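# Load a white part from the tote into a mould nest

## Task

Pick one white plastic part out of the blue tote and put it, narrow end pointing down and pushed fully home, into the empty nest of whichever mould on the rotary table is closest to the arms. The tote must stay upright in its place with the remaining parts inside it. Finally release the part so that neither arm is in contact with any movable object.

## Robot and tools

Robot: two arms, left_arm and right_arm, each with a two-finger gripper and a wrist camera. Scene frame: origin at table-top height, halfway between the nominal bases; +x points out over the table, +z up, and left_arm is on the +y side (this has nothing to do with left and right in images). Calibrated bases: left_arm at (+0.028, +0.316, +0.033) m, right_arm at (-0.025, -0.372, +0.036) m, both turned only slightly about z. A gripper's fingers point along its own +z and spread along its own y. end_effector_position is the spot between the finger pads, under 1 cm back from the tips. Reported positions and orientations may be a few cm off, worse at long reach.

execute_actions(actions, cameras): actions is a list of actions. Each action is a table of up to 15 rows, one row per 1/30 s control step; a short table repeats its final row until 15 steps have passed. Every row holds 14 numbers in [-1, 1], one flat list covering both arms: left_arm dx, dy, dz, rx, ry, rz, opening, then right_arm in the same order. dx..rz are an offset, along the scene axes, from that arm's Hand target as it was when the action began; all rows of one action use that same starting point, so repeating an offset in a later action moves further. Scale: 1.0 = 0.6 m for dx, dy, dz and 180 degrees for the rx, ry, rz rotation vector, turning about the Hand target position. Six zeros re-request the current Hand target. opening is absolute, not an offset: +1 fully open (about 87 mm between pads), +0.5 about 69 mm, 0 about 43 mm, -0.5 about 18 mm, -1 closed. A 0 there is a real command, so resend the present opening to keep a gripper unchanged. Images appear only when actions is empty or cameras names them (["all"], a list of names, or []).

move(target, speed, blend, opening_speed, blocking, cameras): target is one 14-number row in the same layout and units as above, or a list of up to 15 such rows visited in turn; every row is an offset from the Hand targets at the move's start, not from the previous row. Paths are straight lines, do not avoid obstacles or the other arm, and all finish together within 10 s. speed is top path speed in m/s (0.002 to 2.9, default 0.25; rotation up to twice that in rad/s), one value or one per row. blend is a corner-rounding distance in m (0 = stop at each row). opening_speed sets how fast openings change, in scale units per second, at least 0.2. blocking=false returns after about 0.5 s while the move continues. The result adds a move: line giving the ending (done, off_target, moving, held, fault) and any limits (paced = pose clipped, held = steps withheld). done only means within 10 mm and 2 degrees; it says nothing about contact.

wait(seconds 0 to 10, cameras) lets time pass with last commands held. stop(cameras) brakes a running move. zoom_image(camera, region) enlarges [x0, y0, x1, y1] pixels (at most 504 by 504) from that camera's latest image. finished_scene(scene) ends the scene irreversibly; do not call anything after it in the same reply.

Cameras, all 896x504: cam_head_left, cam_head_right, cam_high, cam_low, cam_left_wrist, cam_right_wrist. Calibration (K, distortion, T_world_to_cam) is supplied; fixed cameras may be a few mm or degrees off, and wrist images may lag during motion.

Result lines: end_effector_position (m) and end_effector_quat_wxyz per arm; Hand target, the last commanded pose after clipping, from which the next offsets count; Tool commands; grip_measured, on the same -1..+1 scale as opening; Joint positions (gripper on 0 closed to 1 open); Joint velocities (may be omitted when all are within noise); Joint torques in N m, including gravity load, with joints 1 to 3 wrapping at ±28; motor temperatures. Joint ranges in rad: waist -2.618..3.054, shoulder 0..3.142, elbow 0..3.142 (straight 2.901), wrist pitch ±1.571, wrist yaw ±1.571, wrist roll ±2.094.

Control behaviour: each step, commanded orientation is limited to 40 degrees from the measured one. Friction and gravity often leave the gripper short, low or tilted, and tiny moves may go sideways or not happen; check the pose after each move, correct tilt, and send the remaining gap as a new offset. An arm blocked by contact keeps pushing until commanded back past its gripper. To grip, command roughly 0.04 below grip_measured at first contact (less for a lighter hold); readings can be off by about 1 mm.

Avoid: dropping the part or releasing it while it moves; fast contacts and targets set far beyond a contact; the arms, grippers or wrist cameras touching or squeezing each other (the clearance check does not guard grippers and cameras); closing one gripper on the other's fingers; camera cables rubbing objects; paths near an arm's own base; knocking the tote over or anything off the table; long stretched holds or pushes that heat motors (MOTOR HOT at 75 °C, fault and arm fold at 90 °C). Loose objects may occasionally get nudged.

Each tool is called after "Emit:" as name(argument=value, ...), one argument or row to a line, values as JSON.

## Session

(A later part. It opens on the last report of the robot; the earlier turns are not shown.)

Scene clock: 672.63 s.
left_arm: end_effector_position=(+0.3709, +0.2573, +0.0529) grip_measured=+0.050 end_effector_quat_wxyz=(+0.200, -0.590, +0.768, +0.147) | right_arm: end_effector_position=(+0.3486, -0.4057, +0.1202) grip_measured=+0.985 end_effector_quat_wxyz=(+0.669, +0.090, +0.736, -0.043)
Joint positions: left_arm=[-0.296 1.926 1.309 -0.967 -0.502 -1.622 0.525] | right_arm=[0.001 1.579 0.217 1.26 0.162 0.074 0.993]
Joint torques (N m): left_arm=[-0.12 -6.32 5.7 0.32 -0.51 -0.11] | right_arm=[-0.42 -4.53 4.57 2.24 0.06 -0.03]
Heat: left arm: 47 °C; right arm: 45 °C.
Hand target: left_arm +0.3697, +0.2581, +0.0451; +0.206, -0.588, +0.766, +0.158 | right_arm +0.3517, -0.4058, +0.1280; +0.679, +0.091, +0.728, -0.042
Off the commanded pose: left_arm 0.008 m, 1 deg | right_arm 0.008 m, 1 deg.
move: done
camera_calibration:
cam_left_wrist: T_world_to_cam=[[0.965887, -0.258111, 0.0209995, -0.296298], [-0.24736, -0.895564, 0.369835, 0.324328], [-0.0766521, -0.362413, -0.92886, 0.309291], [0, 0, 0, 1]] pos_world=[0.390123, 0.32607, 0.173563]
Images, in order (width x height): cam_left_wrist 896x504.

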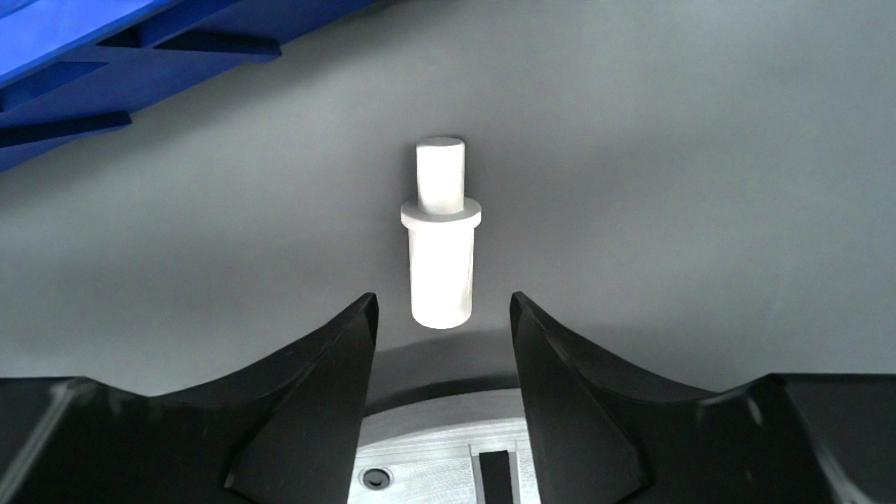

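Emit:
move(
  target=[-0.003, 0.004, -0.04, 0, 0, 0, 0.05, 0, 0, 0, 0, 0, 0, 1],
  speed=0.05,
  cameras=["cam_left_wrist"],
)

Scene clock: 679.50 s.
left_arm: end_effector_position=(+0.3700, +0.2576, +0.0294) grip_measured=+0.050 end_effector_quat_wxyz=(+0.202, -0.591, +0.768, +0.145) | right_arm: end_effector_position=(+0.3486, -0.4057, +0.1202) grip_measured=+0.985 end_effector_quat_wxyz=(+0.669, +0.090, +0.736, -0.043)
Joint positions: left_arm=[-0.296 1.955 1.248 -0.872 -0.502 -1.622 0.525] | right_arm=[0.001 1.579 0.217 1.26 0.162 0.074 0.993]
Joint torques (N m): left_arm=[0.29 -6.28 5.44 0.32 -0.5 -0.06] | right_arm=[-0.36 -4.59 4.6 2.24 0.04 -0.01]
Heat: left arm: 47 °C; right arm: 45 °C.
Hand target: left_arm +0.3679, +0.2605, +0.0210; +0.206, -0.588, +0.766, +0.158 | right_arm +0.3517, -0.4058, +0.1280; +0.679, +0.091, +0.728, -0.042
Off the commanded pose: left_arm 0.009 m, 2 deg | right_arm 0.008 m, 1 deg.
move: done
camera_calibration:
cam_left_wrist: T_world_to_cam=[[0.965791, -0.258054, 0.0255967, -0.295021], [-0.248964, -0.895077, 0.369937, 0.333568], [-0.0725526, -0.363655, -0.928704, 0.286326], [0, 0, 0, 1]] pos_world=[0.388749, 0.326562, 0.150065]
Images, in order (width x height): cam_left_wrist 896x504.

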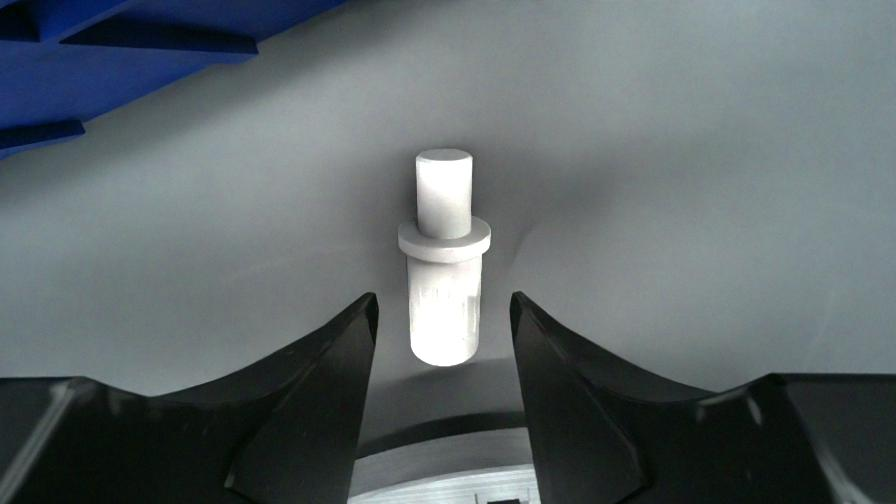

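Emit:
move(
  target=[0, 0, -0.0145, 0, 0, 0, 0.05, 0, 0, 0, 0, 0, 0, 1],
  speed=0.03,
)

Emit:
move(
  target=[0, 0, -0.005, 0, 0, 0, 0.05, 0, 0, 0, 0, 0, 0, 1],
  speed=0.02,
  cameras=["cam_left_wrist"],
)

Scene clock: 685.03 s.
left_arm: end_effector_position=(+0.3706, +0.2574, +0.0211) grip_measured=+0.050 end_effector_quat_wxyz=(+0.202, -0.591, +0.768, +0.144) | right_arm: end_effector_position=(+0.3486, -0.4057, +0.1202) grip_measured=+0.985 end_effector_quat_wxyz=(+0.669, +0.090, +0.736, -0.043)
Joint positions: left_arm=[-0.296 1.97 1.233 -0.841 -0.502 -1.622 0.525] | right_arm=[0.001 1.579 0.217 1.26 0.162 0.074 0.993]
Joint torques (N m): left_arm=[0.29 -6.23 5.27 0.33 -0.51 -0.06] | right_arm=[-0.34 -4.33 4.56 2.24 0.05 0.01]
Heat: left arm: 46 °C; right arm: 45 °C.
Hand target: left_arm +0.3679, +0.2605, +0.0123; +0.206, -0.588, +0.766, +0.158 | right_arm +0.3517, -0.4058, +0.1280; +0.679, +0.091, +0.728, -0.042
Off the commanded pose: left_arm 0.010 m, 2 deg | right_arm 0.008 m, 1 deg.
move: done

Scene clock: 685.80 s.
left_arm: end_effector_position=(+0.3730, +0.2566, +0.0211) grip_measured=+0.050 end_effector_quat_wxyz=(+0.205, -0.592, +0.767, +0.140) | right_arm: end_effector_position=(+0.3486, -0.4057, +0.1202) grip_measured=+0.985 end_effector_quat_wxyz=(+0.669, +0.090, +0.736, -0.043)
Joint positions: left_arm=[-0.296 1.97 1.233 -0.83 -0.502 -1.622 0.525] | right_arm=[0.001 1.579 0.217 1.26 0.162 0.074 0.993]
Joint torques (N m): left_arm=[0.28 -5.86 4.74 0.34 -0.51 -0.05] | right_arm=[-0.44 -4.42 4.42 2.24 0.05 0.02]
Heat: left arm: 46 °C; right arm: 45 °C.
Hand target: left_arm +0.3678, +0.2605, +0.0093; +0.206, -0.588, +0.766, +0.158 | right_arm +0.3517, -0.4058, +0.1280; +0.679, +0.091, +0.728, -0.042
Off the commanded pose: left_arm 0.013 m, 2 deg | right_arm 0.008 m, 1 deg.
move: off_target (left_arm)
camera_calibration:
cam_left_wrist: T_world_to_cam=[[0.965448, -0.257904, 0.0373686, -0.298037], [-0.253083, -0.893735, 0.370388, 0.337666], [-0.062127, -0.367048, -0.928125, 0.275502], [0, 0, 0, 1]] pos_world=[0.390313, 0.326041, 0.14177]
Images, in order (width x height): cam_left_wrist 896x504.

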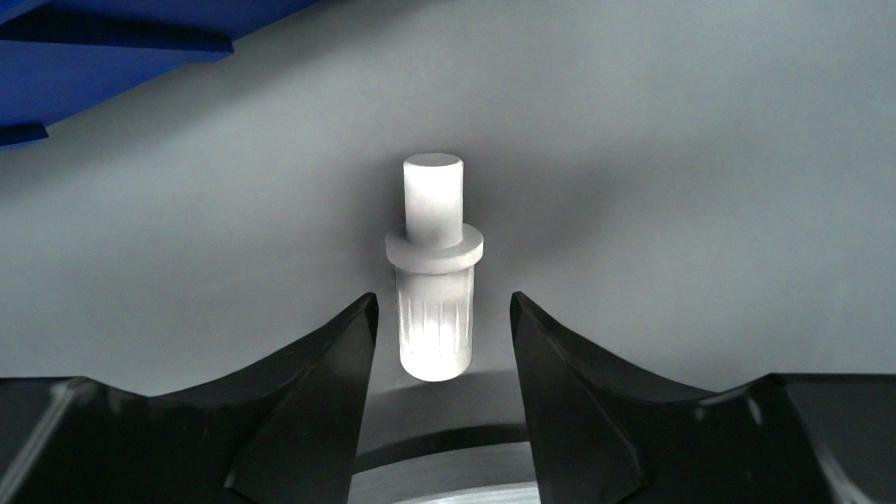

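Emit:
move(
  target=[-0.004, 0.002, -0.003, 0, 0, 0, 0.05, 0, 0, 0, 0, 0, 0, 1],
  speed=0.02,
  cameras=["cam_left_wrist"],
)

Scene clock: 691.30 s.
left_arm: end_effector_position=(+0.3684, +0.2581, +0.0165) grip_measured=+0.050 end_effector_quat_wxyz=(+0.202, -0.591, +0.768, +0.144) | right_arm: end_effector_position=(+0.3486, -0.4057, +0.1202) grip_measured=+0.985 end_effector_quat_wxyz=(+0.669, +0.090, +0.736, -0.043)
Joint positions: left_arm=[-0.296 1.97 1.212 -0.819 -0.502 -1.622 0.525] | right_arm=[0.001 1.579 0.217 1.26 0.162 0.074 0.993]
Joint torques (N m): left_arm=[0.39 -6.13 5.18 0.35 -0.51 -0.04] | right_arm=[-0.32 -4.33 4.64 2.23 0.09 0.01]
Heat: left arm: 46 °C; right arm: 45 °C.
Hand target: left_arm +0.3654, +0.2617, +0.0074; +0.206, -0.588, +0.766, +0.158 | right_arm +0.3517, -0.4058, +0.1280; +0.679, +0.091, +0.728, -0.042
Off the commanded pose: left_arm 0.010 m, 2 deg | right_arm 0.008 m, 1 deg.
move: done
camera_calibration:
cam_left_wrist: T_world_to_cam=[[0.96571, -0.258084, 0.0282377, -0.29294], [-0.249943, -0.894757, 0.370053, 0.338636], [-0.070239, -0.364421, -0.928581, 0.273758], [0, 0, 0, 1]] pos_world=[0.386763, 0.327157, 0.137166]
Images, in order (width x height): cam_left_wrist 896x504.

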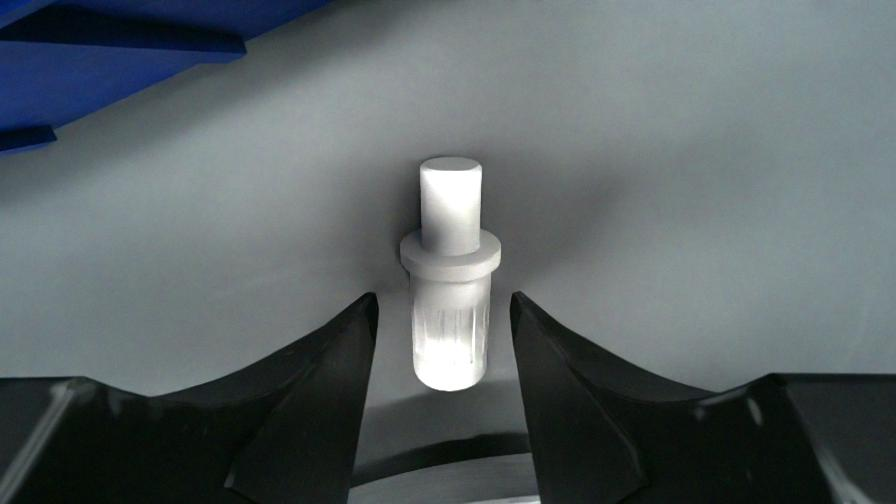

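Emit:
move(
  target=[0, 0, 0, 0, 0, 0, -0.45, 0, 0, 0, 0, 0, 0, 1],
  opening_speed=0.4,
  speed=0.02,
  cameras=["cam_left_wrist"],
)

Scene clock: 698.80 s.
left_arm: end_effector_position=(+0.3686, +0.2580, +0.0165) grip_measured=-0.345 end_effector_quat_wxyz=(+0.202, -0.591, +0.767, +0.143) | right_arm: end_effector_position=(+0.3486, -0.4057, +0.1202) grip_measured=+0.985 end_effector_quat_wxyz=(+0.669, +0.090, +0.736, -0.043)
Joint positions: left_arm=[-0.296 1.97 1.212 -0.818 -0.502 -1.622 0.327] | right_arm=[0.001 1.579 0.217 1.26 0.162 0.074 0.993]
Joint torques (N m): left_arm=[0.35 -6.17 5.16 0.34 -0.5 -0.05] | right_arm=[-0.36 -4.44 4.55 2.24 0.07 -0.01]
Heat: left arm: 45 °C; right arm: 45 °C.
Hand target: left_arm +0.3653, +0.2617, +0.0074; +0.206, -0.588, +0.766, +0.158 | right_arm +0.3517, -0.4058, +0.1280; +0.679, +0.091, +0.728, -0.042
Off the commanded pose: left_arm 0.010 m, 2 deg | right_arm 0.008 m, 1 deg.
move: done
camera_calibration:
cam_left_wrist: T_world_to_cam=[[0.965707, -0.25801, 0.0289957, -0.293168], [-0.250147, -0.894685, 0.370088, 0.338712], [-0.0695442, -0.36465, -0.928544, 0.273566], [0, 0, 0, 1]] pos_world=[0.386867, 0.327156, 0.137166]
Images, in order (width x height): cam_left_wrist 896x504.

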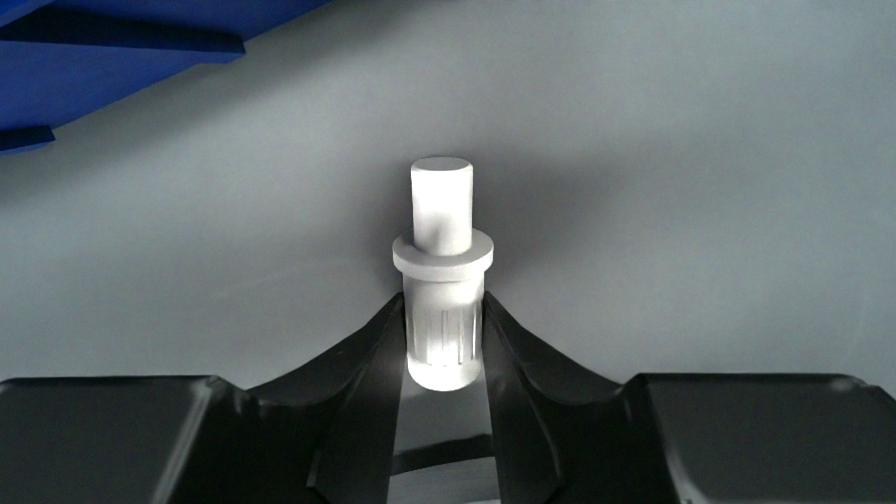

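Emit:
move(
  target=[
    [0, 0, 0.285, 0, 0, 0, -0.45, 0, 0, 0, 0, 0, 0, 1],
    [-0.4555, -0.2528, 0.271, 0, 0, -0.3639, -0.45, 0, 0, 0, 0, 0, 0, 1],
  ],
  speed=[0.08, 0.12],
  blend=[0.02, 0],
  cameras=["all"],
)

Scene clock: 717.67 s.
left_arm: end_effector_position=(+0.0902, +0.1103, +0.1694) grip_measured=-0.345 end_effector_quat_wxyz=(+0.249, -0.079, +0.965, +0.016) | right_arm: end_effector_position=(+0.3486, -0.4057, +0.1202) grip_measured=+0.985 end_effector_quat_wxyz=(+0.669, +0.090, +0.736, -0.043)
Joint positions: left_arm=[-1.489 1.357 1.169 -1.425 -0.502 -1.675 0.327] | right_arm=[0.001 1.579 0.217 1.26 0.162 0.074 0.993]
Joint torques (N m): left_arm=[0.1 -2.63 7.86 0.05 -0.48 -0.15] | right_arm=[-0.32 -4.53 4.53 2.24 0.05 0.01]
Heat: left arm: 45 °C; right arm: 45 °C.
Hand target: left_arm +0.0921, +0.1100, +0.1700; +0.259, -0.080, +0.962, +0.022 | right_arm +0.3517, -0.4058, +0.1280; +0.679, +0.091, +0.728, -0.042
Off the commanded pose: left_arm 0.002 m, 1 deg | right_arm 0.008 m, 1 deg.
move: done
camera_calibration:
cam_left_wrist: T_world_to_cam=[[0.162112, -0.986613, 0.0177302, 0.0878394], [-0.918656, -0.144338, 0.367747, 0.0581961], [-0.360265, -0.0759044, -0.929757, 0.336882], [0, 0, 0, 1]] pos_world=[0.160589, 0.120634, 0.29026]
cam_right_wrist: T_world_to_cam=[[-0.203582, -0.97783, -0.0490167, -0.323872], [-0.790327, 0.193682, -0.581266, 0.449323], [0.577873, -0.079596, -0.812236, 0.00913891], [0, 0, 0, 1]] pos_world=[0.283896, -0.402991, 0.252724]

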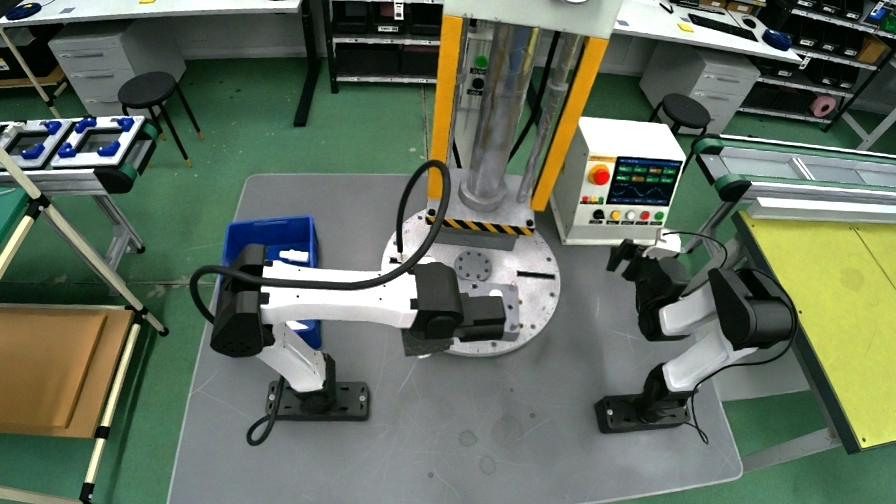

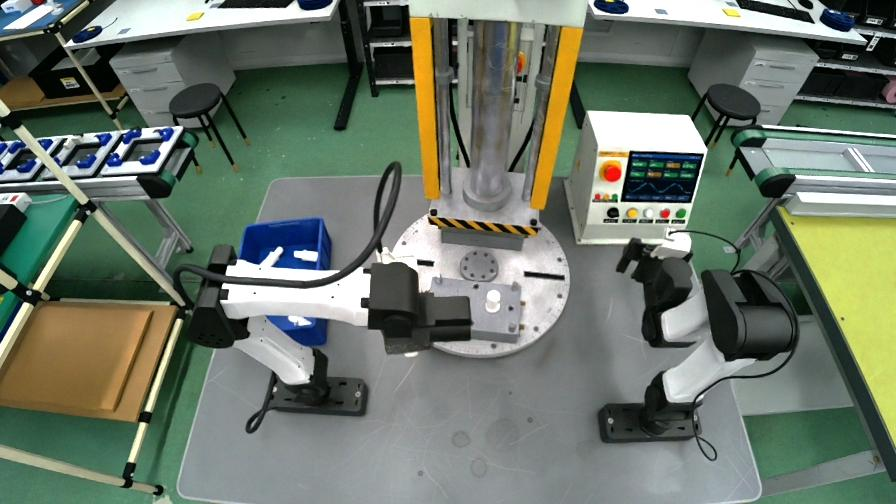

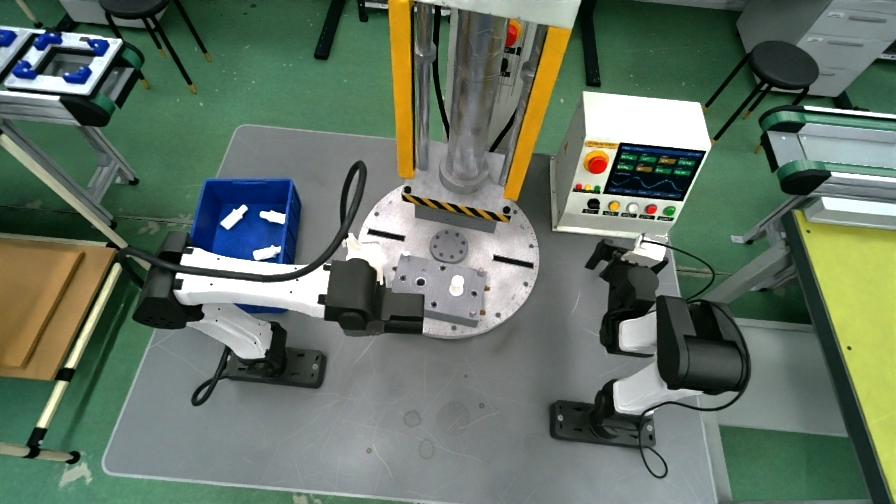

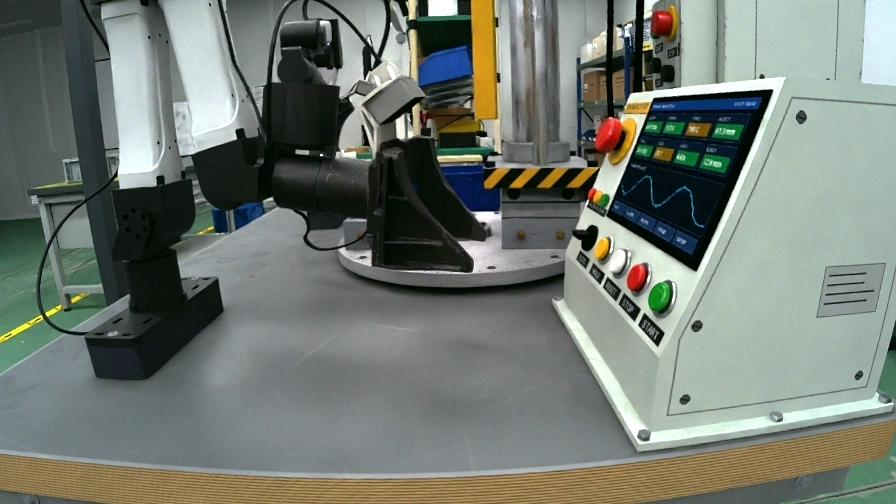

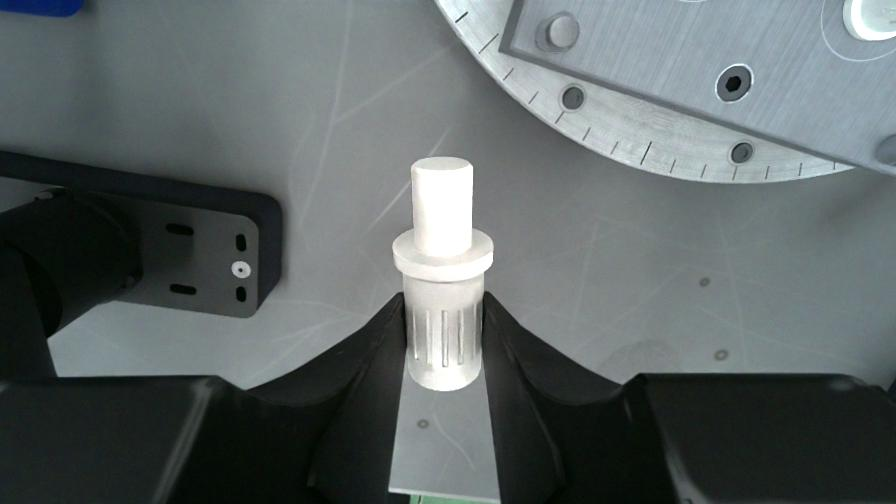

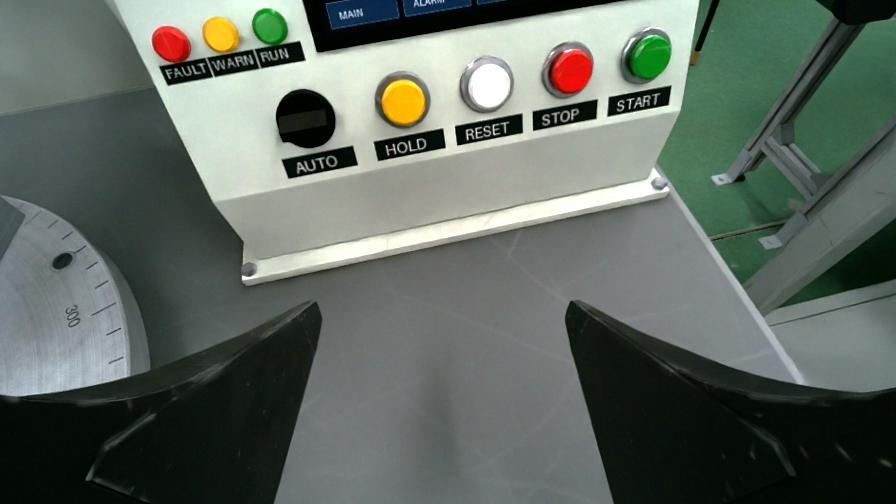

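Emit:
move(
  target=[0, 0, -0.22, 0, 0, 0, -0.45, 0, 0, 0, 0, 0, 0, 1],
  speed=0.08,
  cameras=["cam_left_wrist", "cam_low"],
)

Scene clock: 732.07 s.
left_arm: end_effector_position=(+0.0903, +0.1084, +0.0420) grip_measured=-0.345 end_effector_quat_wxyz=(+0.249, -0.080, +0.965, +0.018) | right_arm: end_effector_position=(+0.3486, -0.4057, +0.1202) grip_measured=+0.985 end_effector_quat_wxyz=(+0.669, +0.090, +0.736, -0.043)
Joint positions: left_arm=[-1.489 1.482 0.749 -0.885 -0.502 -1.678 0.327] | right_arm=[0.001 1.579 0.217 1.26 0.162 0.074 0.993]
Joint torques (N m): left_arm=[0.09 -3.08 5.33 0.27 -0.47 -0.1] | right_arm=[-0.27 -4.4 4.45 2.25 0.07 0]
Heat: left arm: 45 °C; right arm: 45 °C.
Hand target: left_arm +0.0921, +0.1100, +0.0380; +0.259, -0.080, +0.962, +0.022 | right_arm +0.3517, -0.4058, +0.1280; +0.679, +0.091, +0.728, -0.042
Off the commanded pose: left_arm 0.005 m, 1 deg | right_arm 0.008 m, 1 deg.
move: done
camera_calibration:
cam_left_wrist: T_world_to_cam=[[0.164754, -0.986226, 0.0146506, 0.0880397], [-0.918241, -0.147939, 0.367352, 0.105356], [-0.360124, -0.0739754, -0.929967, 0.218127], [0, 0, 0, 1]] pos_world=[0.16079, 0.118549, 0.162858]
Images, in order (width x height): cam_low 896x504, cam_left_wrist 896x504.

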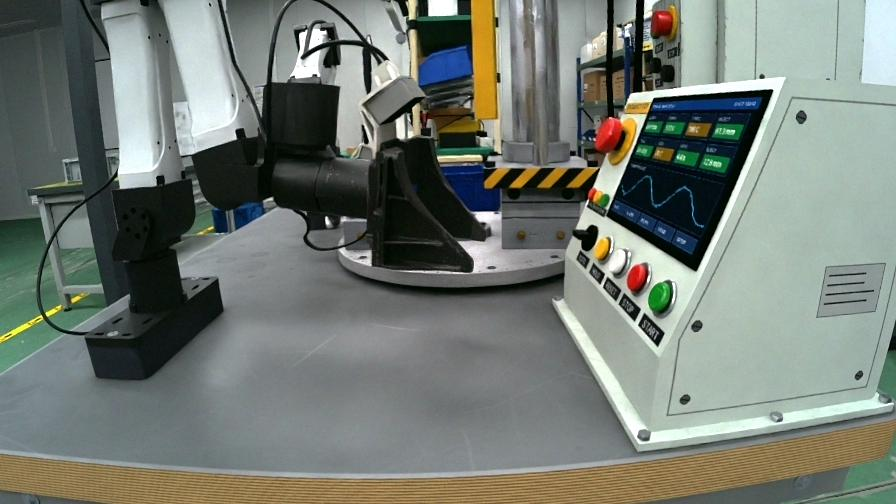

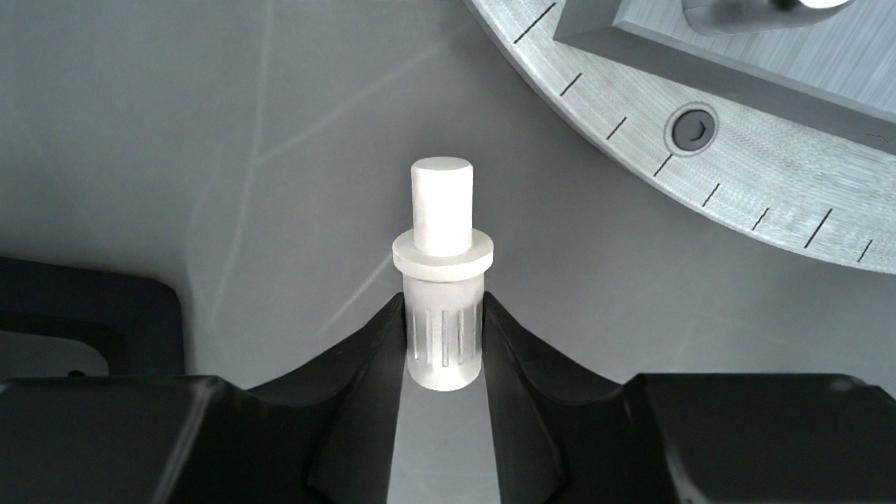

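Emit:
move(
  target=[0, 0, -0.0333, 0, 0, 0, -0.45, 0, 0, 0, 0, 0, 0, 1],
  speed=0.04,
)

Emit:
move(
  target=[0, 0, -0.004, 0, 0, 0, -0.45, 0, 0, 0, 0, 0, 0, 1],
  speed=0.02,
)

Emit:
move(
  target=[0, 0, -0.004, 0, 0, 0, -0.45, 0, 0, 0, 0, 0, 0, 1],
  speed=0.02,
  cameras=["cam_left_wrist"],
)

Scene clock: 745.33 s.
left_arm: end_effector_position=(+0.0904, +0.1079, +0.0220) grip_measured=-0.345 end_effector_quat_wxyz=(+0.249, -0.080, +0.965, +0.018) | right_arm: end_effector_position=(+0.3486, -0.4057, +0.1202) grip_measured=+0.985 end_effector_quat_wxyz=(+0.669, +0.090, +0.736, -0.043)
Joint positions: left_arm=[-1.489 1.531 0.702 -0.788 -0.502 -1.678 0.327] | right_arm=[0.001 1.579 0.217 1.26 0.162 0.074 0.993]
Joint torques (N m): left_arm=[0.1 -3.21 4.98 0.26 -0.48 -0.11] | right_arm=[-0.31 -4.29 4.56 2.23 0.09 -0.01]
Heat: left arm: 44 °C; right arm: 45 °C.
Hand target: left_arm +0.0921, +0.1101, +0.0180; +0.259, -0.080, +0.962, +0.022 | right_arm +0.3517, -0.4058, +0.1280; +0.679, +0.091, +0.728, -0.042
Off the commanded pose: left_arm 0.005 m, 1 deg | right_arm 0.008 m, 1 deg.
move: done

Scene clock: 746.13 s.
left_arm: end_effector_position=(+0.0905, +0.1058, +0.0209) grip_measured=-0.345 end_effector_quat_wxyz=(+0.249, -0.080, +0.965, +0.015) | right_arm: end_effector_position=(+0.3486, -0.4057, +0.1202) grip_measured=+0.985 end_effector_quat_wxyz=(+0.669, +0.090, +0.736, -0.043)
Joint positions: left_arm=[-1.489 1.537 0.702 -0.777 -0.502 -1.678 0.327] | right_arm=[0.001 1.579 0.217 1.26 0.162 0.074 0.993]
Joint torques (N m): left_arm=[0.13 -3.21 4.46 0.28 -0.48 -0.1] | right_arm=[-0.36 -4.36 4.49 2.25 0.03 0.01]
Heat: left arm: 44 °C; right arm: 45 °C.
Hand target: left_arm +0.0921, +0.1100, +0.0156; +0.259, -0.080, +0.962, +0.022 | right_arm +0.3517, -0.4058, +0.1280; +0.679, +0.091, +0.728, -0.042
Off the commanded pose: left_arm 0.007 m, 1 deg | right_arm 0.008 m, 1 deg.
move: done

Scene clock: 746.93 s.
left_arm: end_effector_position=(+0.0905, +0.1067, +0.0178) grip_measured=-0.345 end_effector_quat_wxyz=(+0.249, -0.080, +0.965, +0.016) | right_arm: end_effector_position=(+0.3486, -0.4057, +0.1202) grip_measured=+0.985 end_effector_quat_wxyz=(+0.669, +0.090, +0.736, -0.043)
Joint positions: left_arm=[-1.489 1.544 0.694 -0.764 -0.502 -1.678 0.327] | right_arm=[0.001 1.579 0.217 1.26 0.162 0.074 0.993]
Joint torques (N m): left_arm=[0.09 -3.21 4.7 0.27 -0.48 -0.11] | right_arm=[-0.43 -4.36 4.6 2.23 0.07 -0.01]
Heat: left arm: 44 °C; right arm: 45 °C.
Hand target: left_arm +0.0921, +0.1100, +0.0133; +0.259, -0.080, +0.962, +0.022 | right_arm +0.3517, -0.4058, +0.1280; +0.679, +0.091, +0.728, -0.042
Off the commanded pose: left_arm 0.006 m, 1 deg | right_arm 0.008 m, 1 deg.
move: done
camera_calibration:
cam_left_wrist: T_world_to_cam=[[0.164699, -0.98618, 0.0180021, 0.086712], [-0.918334, -0.146658, 0.367633, 0.113947], [-0.359912, -0.0770808, -0.929797, 0.195969], [0, 0, 0, 1]] pos_world=[0.160891, 0.11733, 0.138759]
Images, in order (width x height): cam_left_wrist 896x504.

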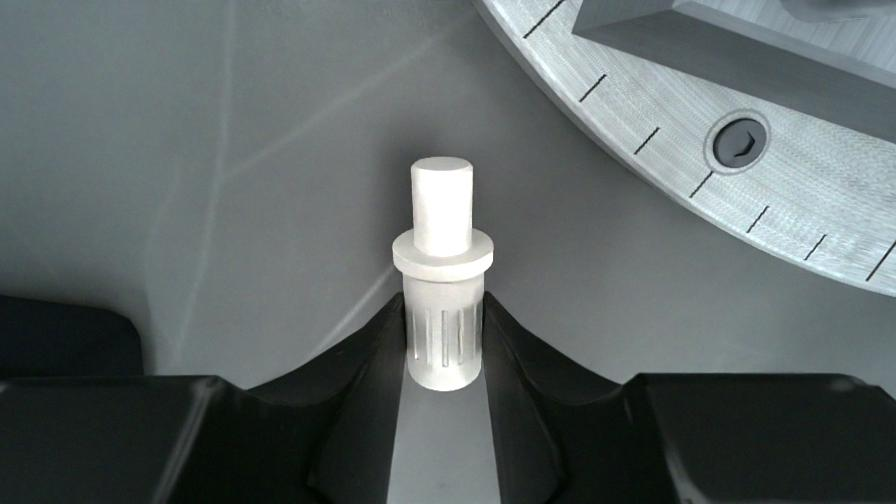

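Emit:
move(
  target=[0, 0, -0.003, 0, 0, 0, -0.45, 0, 0, 0, 0, 0, 0, 1],
  speed=0.02,
)

Emit:
move(
  target=[0, 0, -0.003, 0, 0, 0, -0.45, 0, 0, 0, 0, 0, 0, 1],
  speed=0.02,
  cameras=["cam_left_wrist"],
)

Emit:
zoom_image(
  camera="cam_left_wrist",
  region=[340, 130, 560, 400],
)

Scene clock: 754.63 s.
left_arm: end_effector_position=(+0.0904, +0.1069, +0.0166) grip_measured=-0.345 end_effector_quat_wxyz=(+0.249, -0.080, +0.965, +0.015) | right_arm: end_effector_position=(+0.3486, -0.4057, +0.1202) grip_measured=+0.985 end_effector_quat_wxyz=(+0.669, +0.090, +0.736, -0.043)
Joint positions: left_arm=[-1.489 1.544 0.688 -0.756 -0.502 -1.678 0.327] | right_arm=[0.001 1.579 0.217 1.26 0.162 0.074 0.993]
Joint torques (N m): left_arm=[0.09 -2.86 4.85 0.25 -0.48 -0.1] | right_arm=[-0.25 -4.38 4.51 2.22 0.05 0.03]
Motor temperatures (°C): left_arm=[29 37 44 28 28 29 29] | right_arm=[29 36 38 45 27 28 31]
Heat: left arm: 44 °C; right arm: 45 °C.
Hand target: left_arm +0.0921, +0.1100, +0.0115; +0.259, -0.080, +0.962, +0.022 | right_arm +0.3517, -0.4058, +0.1280; +0.679, +0.091, +0.728, -0.042
Off the commanded pose: left_arm 0.006 m, 1 deg | right_arm 0.008 m, 1 deg.
move: done

Scene clock: 755.33 s.
left_arm: end_effector_position=(+0.0905, +0.1067, +0.0162) grip_measured=-0.345 end_effector_quat_wxyz=(+0.249, -0.080, +0.965, +0.015) | right_arm: end_effector_position=(+0.3486, -0.4057, +0.1202) grip_measured=+0.985 end_effector_quat_wxyz=(+0.669, +0.090, +0.736, -0.043)
Joint positions: left_arm=[-1.489 1.546 0.688 -0.754 -0.502 -1.678 0.327] | right_arm=[0.001 1.579 0.217 1.26 0.162 0.074 0.993]
Joint torques (N m): left_arm=[0.09 -2.65 4.48 0.36 -0.48 -0.11] | right_arm=[-0.39 -4.36 4.53 2.27 0.07 0]
Heat: left arm: 44 °C; right arm: 45 °C.
Hand target: left_arm +0.0921, +0.1100, +0.0096; +0.259, -0.080, +0.962, +0.022 | right_arm +0.3517, -0.4058, +0.1280; +0.679, +0.091, +0.728, -0.042
Off the commanded pose: left_arm 0.007 m, 1 deg | right_arm 0.008 m, 1 deg.
move: done
camera_calibration:
cam_left_wrist: T_world_to_cam=[[0.164734, -0.98613, 0.0202544, 0.0866232], [-0.918403, -0.145866, 0.367777, 0.114406], [-0.359721, -0.079187, -0.929694, 0.19457], [0, 0, 0, 1]] pos_world=[0.160792, 0.117517, 0.13706]
Images, in order (width x height): cam_left_wrist 896x504.

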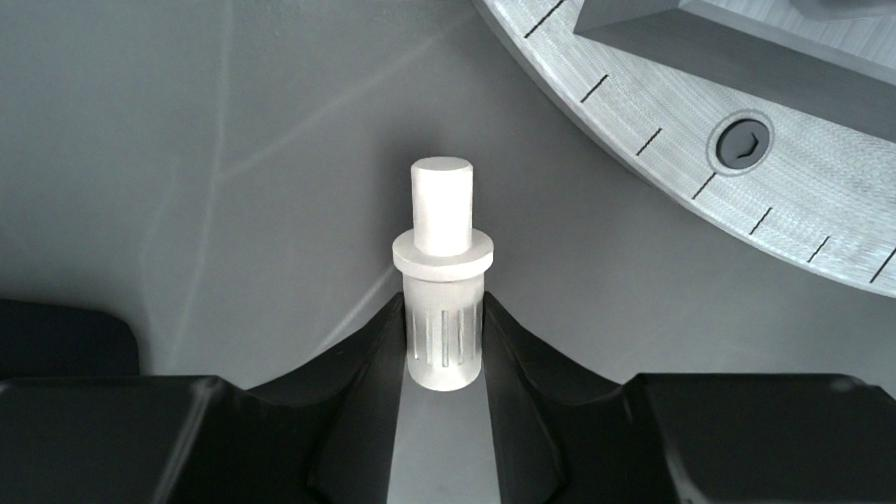

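Scaled by 1.867 from the camera's 896x504 image, which has a finer 1280x720 frame.

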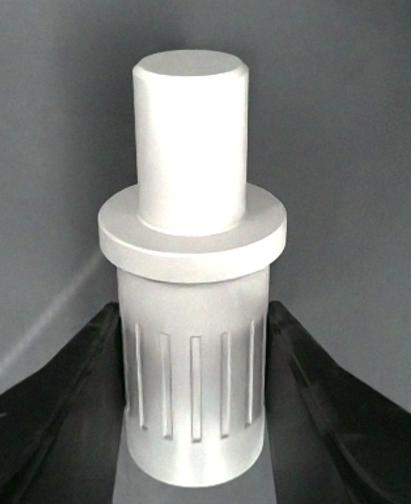

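Emit:
move(
  target=[0, 0, -0.0035, 0, 0, 0, -0.45, 0, 0, 0, 0, 0, 0, 1],
  speed=0.02,
)

Scene clock: 758.73 s.
left_arm: end_effector_position=(+0.0905, +0.1067, +0.0161) grip_measured=-0.345 end_effector_quat_wxyz=(+0.249, -0.080, +0.965, +0.015) | right_arm: end_effector_position=(+0.3486, -0.4057, +0.1202) grip_measured=+0.985 end_effector_quat_wxyz=(+0.669, +0.090, +0.736, -0.043)
Joint positions: left_arm=[-1.489 1.547 0.688 -0.754 -0.503 -1.678 0.327] | right_arm=[0.001 1.579 0.217 1.26 0.162 0.074 0.993]
Joint torques (N m): left_arm=[0.08 -2.32 4.08 0.45 -0.47 -0.11] | right_arm=[-0.27 -4.37 4.46 2.22 0.08 0.02]
Heat: left arm: 43 °C; right arm: 45 °C.
Hand target: left_arm +0.0921, +0.1100, +0.0075; +0.259, -0.080, +0.962, +0.022 | right_arm +0.3517, -0.4058, +0.1280; +0.679, +0.091, +0.728, -0.042
Off the commanded pose: left_arm 0.009 m, 1 deg | right_arm 0.008 m, 1 deg.
move: done

Emit:
move(
  target=[0, -0.003, 0.009, 0, 0, 0, -0.45, 0, 0, 0, 0, 0, 0, 1],
  speed=0.02,
)

Emit:
move(
  target=[0, 0, 0, 0, 0, 0, -0.26, 0, 0, 0, 0, 0, 0, 1],
  speed=0.02,
  opening_speed=0.2,
  cameras=["cam_left_wrist"],
)

Emit:
move(
  target=[0, 0, 0, 0, 0, 0, 0.05, 0, 0, 0, 0, 0, 0, 1],
  speed=0.02,
  opening_speed=0.3,
  cameras=["cam_left_wrist"],
)

Scene clock: 766.60 s.
left_arm: end_effector_position=(+0.0905, +0.1068, +0.0161) grip_measured=-0.345 end_effector_quat_wxyz=(+0.249, -0.080, +0.965, +0.016) | right_arm: end_effector_position=(+0.3486, -0.4057, +0.1202) grip_measured=+0.985 end_effector_quat_wxyz=(+0.669, +0.090, +0.736, -0.043)
Joint positions: left_arm=[-1.489 1.547 0.688 -0.754 -0.503 -1.678 0.327] | right_arm=[0.001 1.579 0.217 1.26 0.162 0.074 0.993]
Joint torques (N m): left_arm=[0.06 -2.84 5.83 0.19 -0.47 -0.1] | right_arm=[-0.39 -4.37 4.56 2.22 0.07 0.02]
Heat: left arm: 43 °C; right arm: 45 °C.
Hand target: left_arm +0.0921, +0.1082, +0.0129; +0.259, -0.080, +0.962, +0.022 | right_arm +0.3517, -0.4058, +0.1280; +0.679, +0.091, +0.728, -0.042
Off the commanded pose: left_arm 0.004 m, 1 deg | right_arm 0.008 m, 1 deg.
move: done

Scene clock: 767.77 s.
left_arm: end_effector_position=(+0.0905, +0.1074, +0.0152) grip_measured=-0.260 end_effector_quat_wxyz=(+0.249, -0.080, +0.965, +0.018) | right_arm: end_effector_position=(+0.3486, -0.4057, +0.1202) grip_measured=+0.985 end_effector_quat_wxyz=(+0.669, +0.090, +0.736, -0.043)
Joint positions: left_arm=[-1.489 1.552 0.688 -0.754 -0.503 -1.678 0.37] | right_arm=[0.001 1.579 0.217 1.26 0.162 0.074 0.993]
Joint torques (N m): left_arm=[0.06 -3.17 5.82 0.19 -0.48 -0.11] | right_arm=[-0.46 -4.38 4.52 2.23 0.07 -0.02]
Heat: left arm: 43 °C; right arm: 45 °C.
Hand target: left_arm +0.0921, +0.1082, +0.0130; +0.259, -0.080, +0.962, +0.022 | right_arm +0.3517, -0.4058, +0.1280; +0.679, +0.091, +0.728, -0.042
Off the commanded pose: left_arm 0.003 m, 1 deg | right_arm 0.008 m, 1 deg.
move: done
camera_calibration:
cam_left_wrist: T_world_to_cam=[[0.164761, -0.986219, 0.0150352, 0.0874718], [-0.918392, -0.147834, 0.367017, 0.115219], [-0.359736, -0.0742782, -0.930093, 0.193164], [0, 0, 0, 1]] pos_world=[0.160892, 0.117648, 0.136058]
Images, in order (width x height): cam_left_wrist 896x504.

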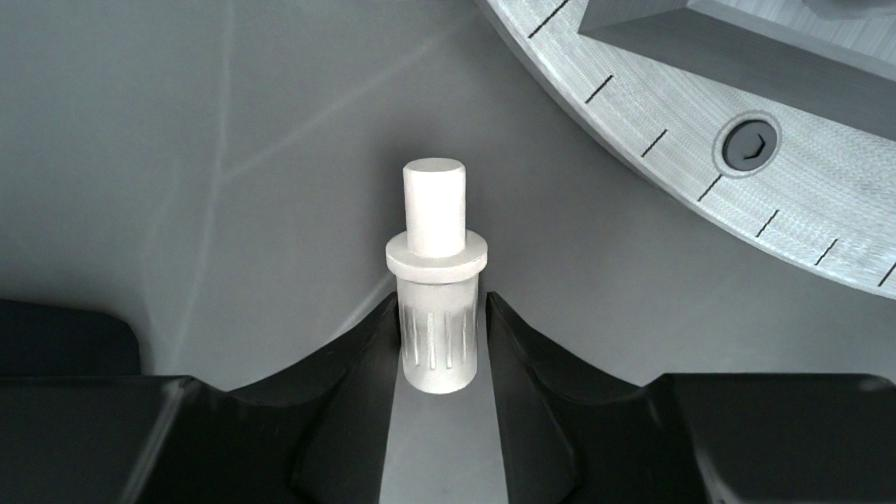

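Scene clock: 769.00 s.
left_arm: end_effector_position=(+0.0905, +0.1074, +0.0152) grip_measured=+0.050 end_effector_quat_wxyz=(+0.249, -0.080, +0.965, +0.018) | right_arm: end_effector_position=(+0.3486, -0.4057, +0.1202) grip_measured=+0.985 end_effector_quat_wxyz=(+0.669, +0.090, +0.736, -0.043)
Joint positions: left_arm=[-1.489 1.552 0.688 -0.754 -0.503 -1.678 0.525] | right_arm=[0.001 1.579 0.217 1.26 0.162 0.074 0.993]
Joint torques (N m): left_arm=[0.09 -3.21 5.78 0.19 -0.47 -0.1] | right_arm=[-0.36 -4.41 4.49 2.25 0.04 0.01]
Heat: left arm: 43 °C; right arm: 45 °C.
Hand target: left_arm +0.0921, +0.1082, +0.0130; +0.259, -0.080, +0.962, +0.022 | right_arm +0.3517, -0.4058, +0.1280; +0.679, +0.091, +0.728, -0.042
Off the commanded pose: left_arm 0.003 m, 1 deg | right_arm 0.008 m, 1 deg.
move: done
camera_calibration:
cam_left_wrist: T_world_to_cam=[[0.164761, -0.986219, 0.0150352, 0.0874718], [-0.918392, -0.147834, 0.367017, 0.115219], [-0.359736, -0.0742782, -0.930093, 0.193164], [0, 0, 0, 1]] pos_world=[0.160892, 0.117648, 0.136058]
Images, in order (width x height): cam_left_wrist 896x504.

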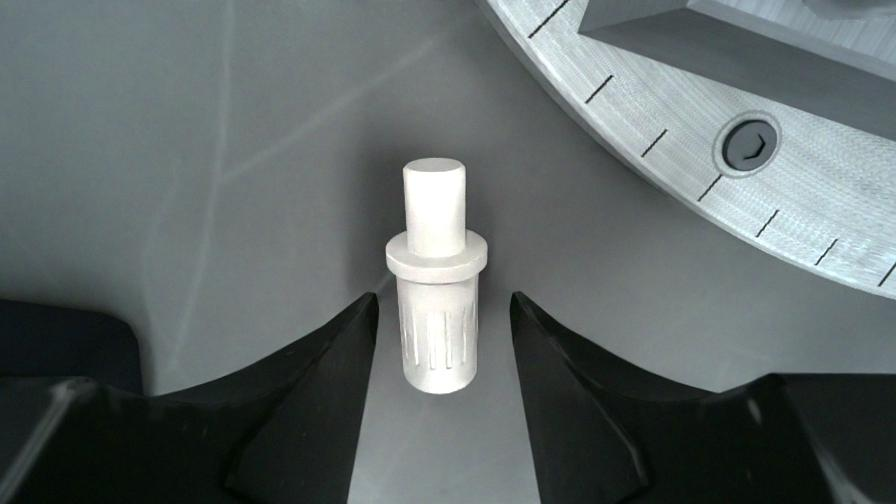

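Emit:
move(
  target=[
    [0,0,0.03,0,0,0,0.05,0,0,0,0,0,0,1],
    [0,0,0.22,0,0,0,0.05,0,0,0,0,0,0,1],
  ],
  speed=[0.03,0.1],
  cameras=["cam_left_wrist","cam_head_left","cam_low"],
)

Scene clock: 816.70 s.
left_arm: end_effector_position=(+0.0901, +0.1125, +0.1349) grip_measured=+0.050 end_effector_quat_wxyz=(+0.249, -0.074, +0.965, +0.038) | right_arm: end_effector_position=(+0.3486, -0.4057, +0.1202) grip_measured=+0.985 end_effector_quat_wxyz=(+0.669, +0.090, +0.736, -0.043)
Joint positions: left_arm=[-1.489 1.396 1.06 -1.324 -0.503 -1.678 0.525] | right_arm=[0.001 1.579 0.217 1.26 0.162 0.074 0.993]
Joint torques (N m): left_arm=[0.09 -5.23 9.17 -0.03 -0.47 -0.11] | right_arm=[-0.32 -4.38 4.6 2.25 0.08 0.01]
Heat: left arm: 43 °C; right arm: 46 °C.
Hand target: left_arm +0.0921, +0.1082, +0.1449; +0.259, -0.080, +0.962, +0.022 | right_arm +0.3517, -0.4058, +0.1280; +0.679, +0.091, +0.728, -0.042
Off the commanded pose: left_arm 0.011 m, 2 deg | right_arm 0.008 m, 1 deg.
move: off_target (left_arm)
camera_calibration:
cam_left_wrist: T_world_to_cam=[[0.164691, -0.985974, -0.0270626, 0.0963699], [-0.917345, -0.163194, 0.363105, 0.0738693], [-0.362429, -0.0349745, -0.931355, 0.300703], [0, 0, 0, 1]] pos_world=[0.160876, 0.11759, 0.255847]
Images, in order (width x height): cam_head_left 896x504, cam_low 896x504, cam_left_wrist 896x504.

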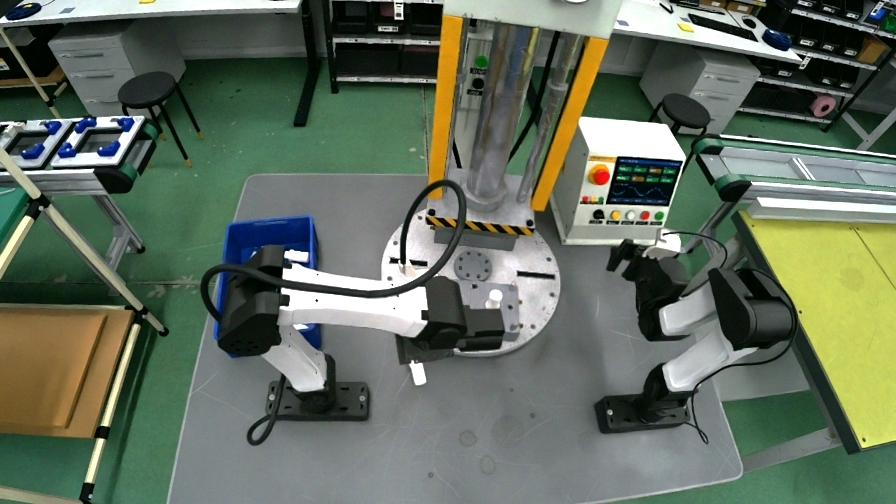

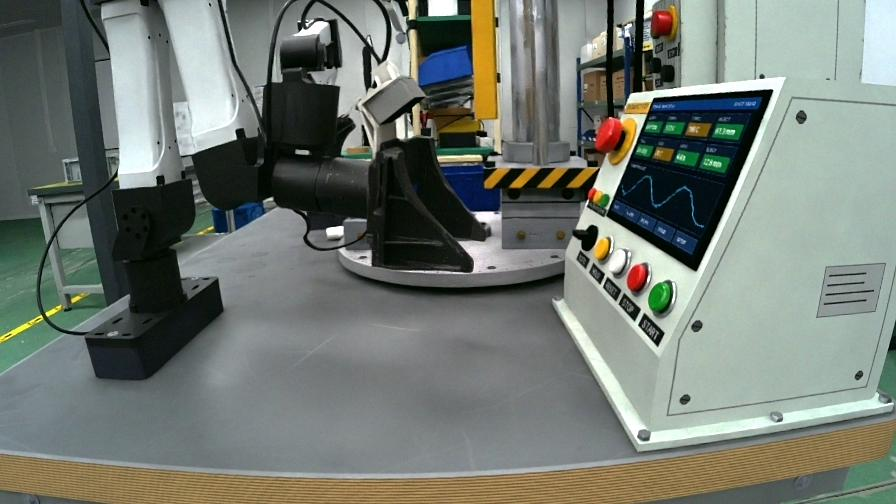

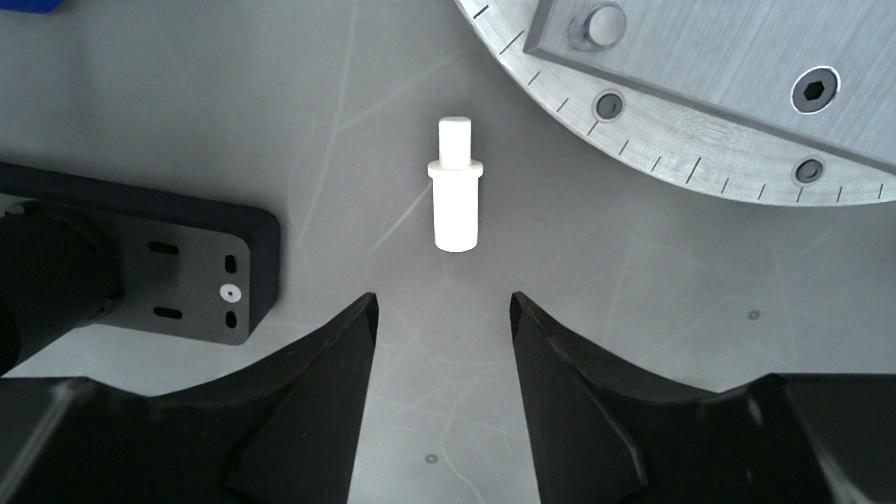

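Emit:
move(
  target=[0,0,0.11,0.066,0.1032,-0.464,0.05,0,0,0,0,0,0,1],
  speed=0.12,
  cameras=["cam_left_wrist","cam_head_left","cam_low"],
)

Scene clock: 867.83 s.
left_arm: end_effector_position=(+0.0909, +0.1118, +0.2069) grip_measured=+0.050 end_effector_quat_wxyz=(+0.071, +0.605, +0.792, -0.048) | right_arm: end_effector_position=(+0.3486, -0.4057, +0.1202) grip_measured=+0.985 end_effector_quat_wxyz=(+0.669, +0.090, +0.736, -0.043)
Joint positions: left_arm=[-1.268 1.367 1.347 -1.381 -0.006 0.026 0.525] | right_arm=[0.001 1.579 0.217 1.26 0.162 0.074 0.993]
Joint torques (N m): left_arm=[1.39 -2.95 10 0.54 0.23 0.12] | right_arm=[-0.46 -4.46 4.66 2.23 0.08 -0.02]
Heat: left arm: 48 °C; right arm: 46 °C.
Hand target: left_arm +0.0921, +0.1082, +0.2110; +0.069, +0.606, +0.790, -0.053 | right_arm +0.3517, -0.4058, +0.1280; +0.679, +0.091, +0.728, -0.042
Off the commanded pose: left_arm 0.006 m, 1 deg | right_arm 0.008 m, 1 deg.
move: done
camera_calibration:
cam_left_wrist: T_world_to_cam=[[-0.963327, -0.268324, -0.00160037, 0.114615], [-0.204477, 0.730219, 0.651897, -0.17625], [-0.173751, 0.628317, -0.758306, 0.240988], [0, 0, 0, 1]] pos_world=[0.116244, 0.00803821, 0.297822]
Images, in order (width x height): cam_head_left 896x504, cam_low 896x504, cam_left_wrist 896x504.

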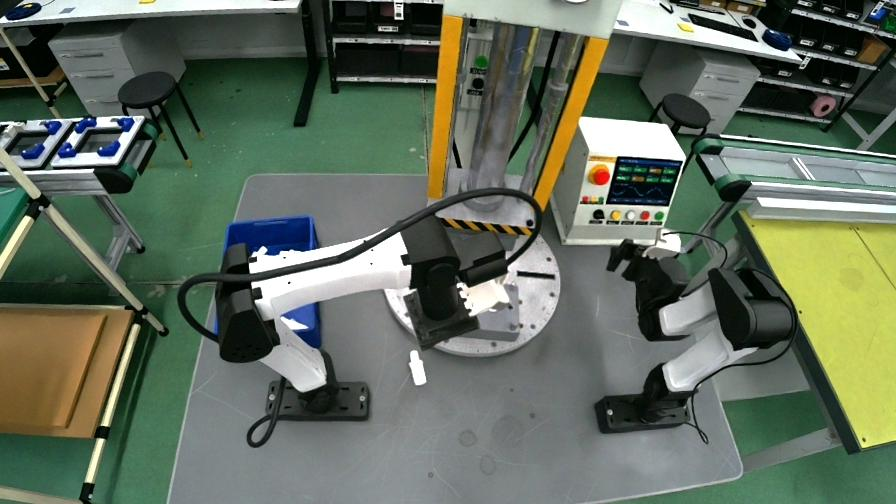

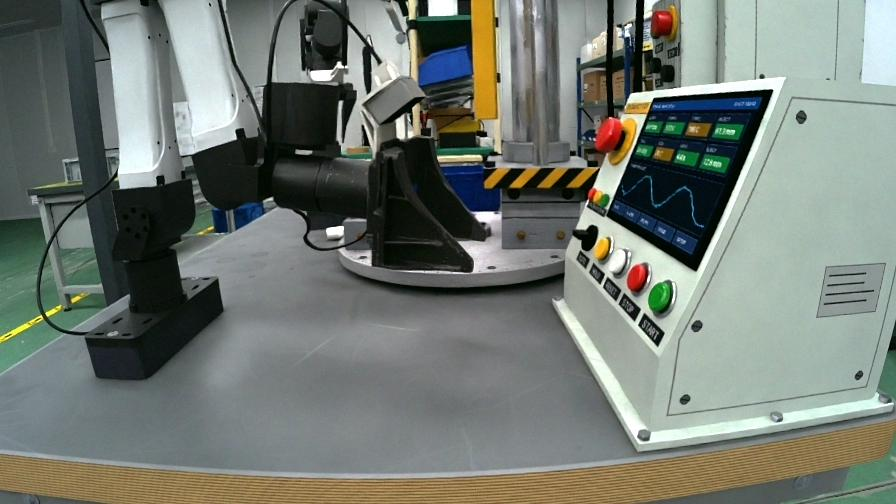

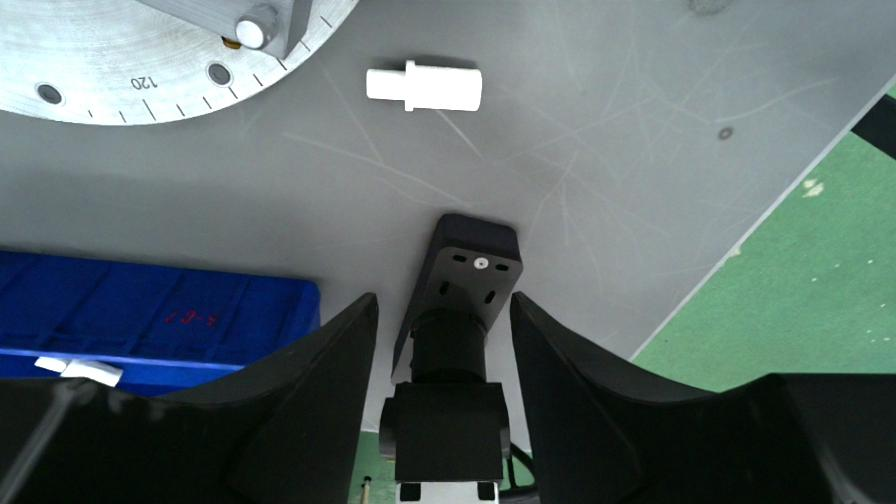

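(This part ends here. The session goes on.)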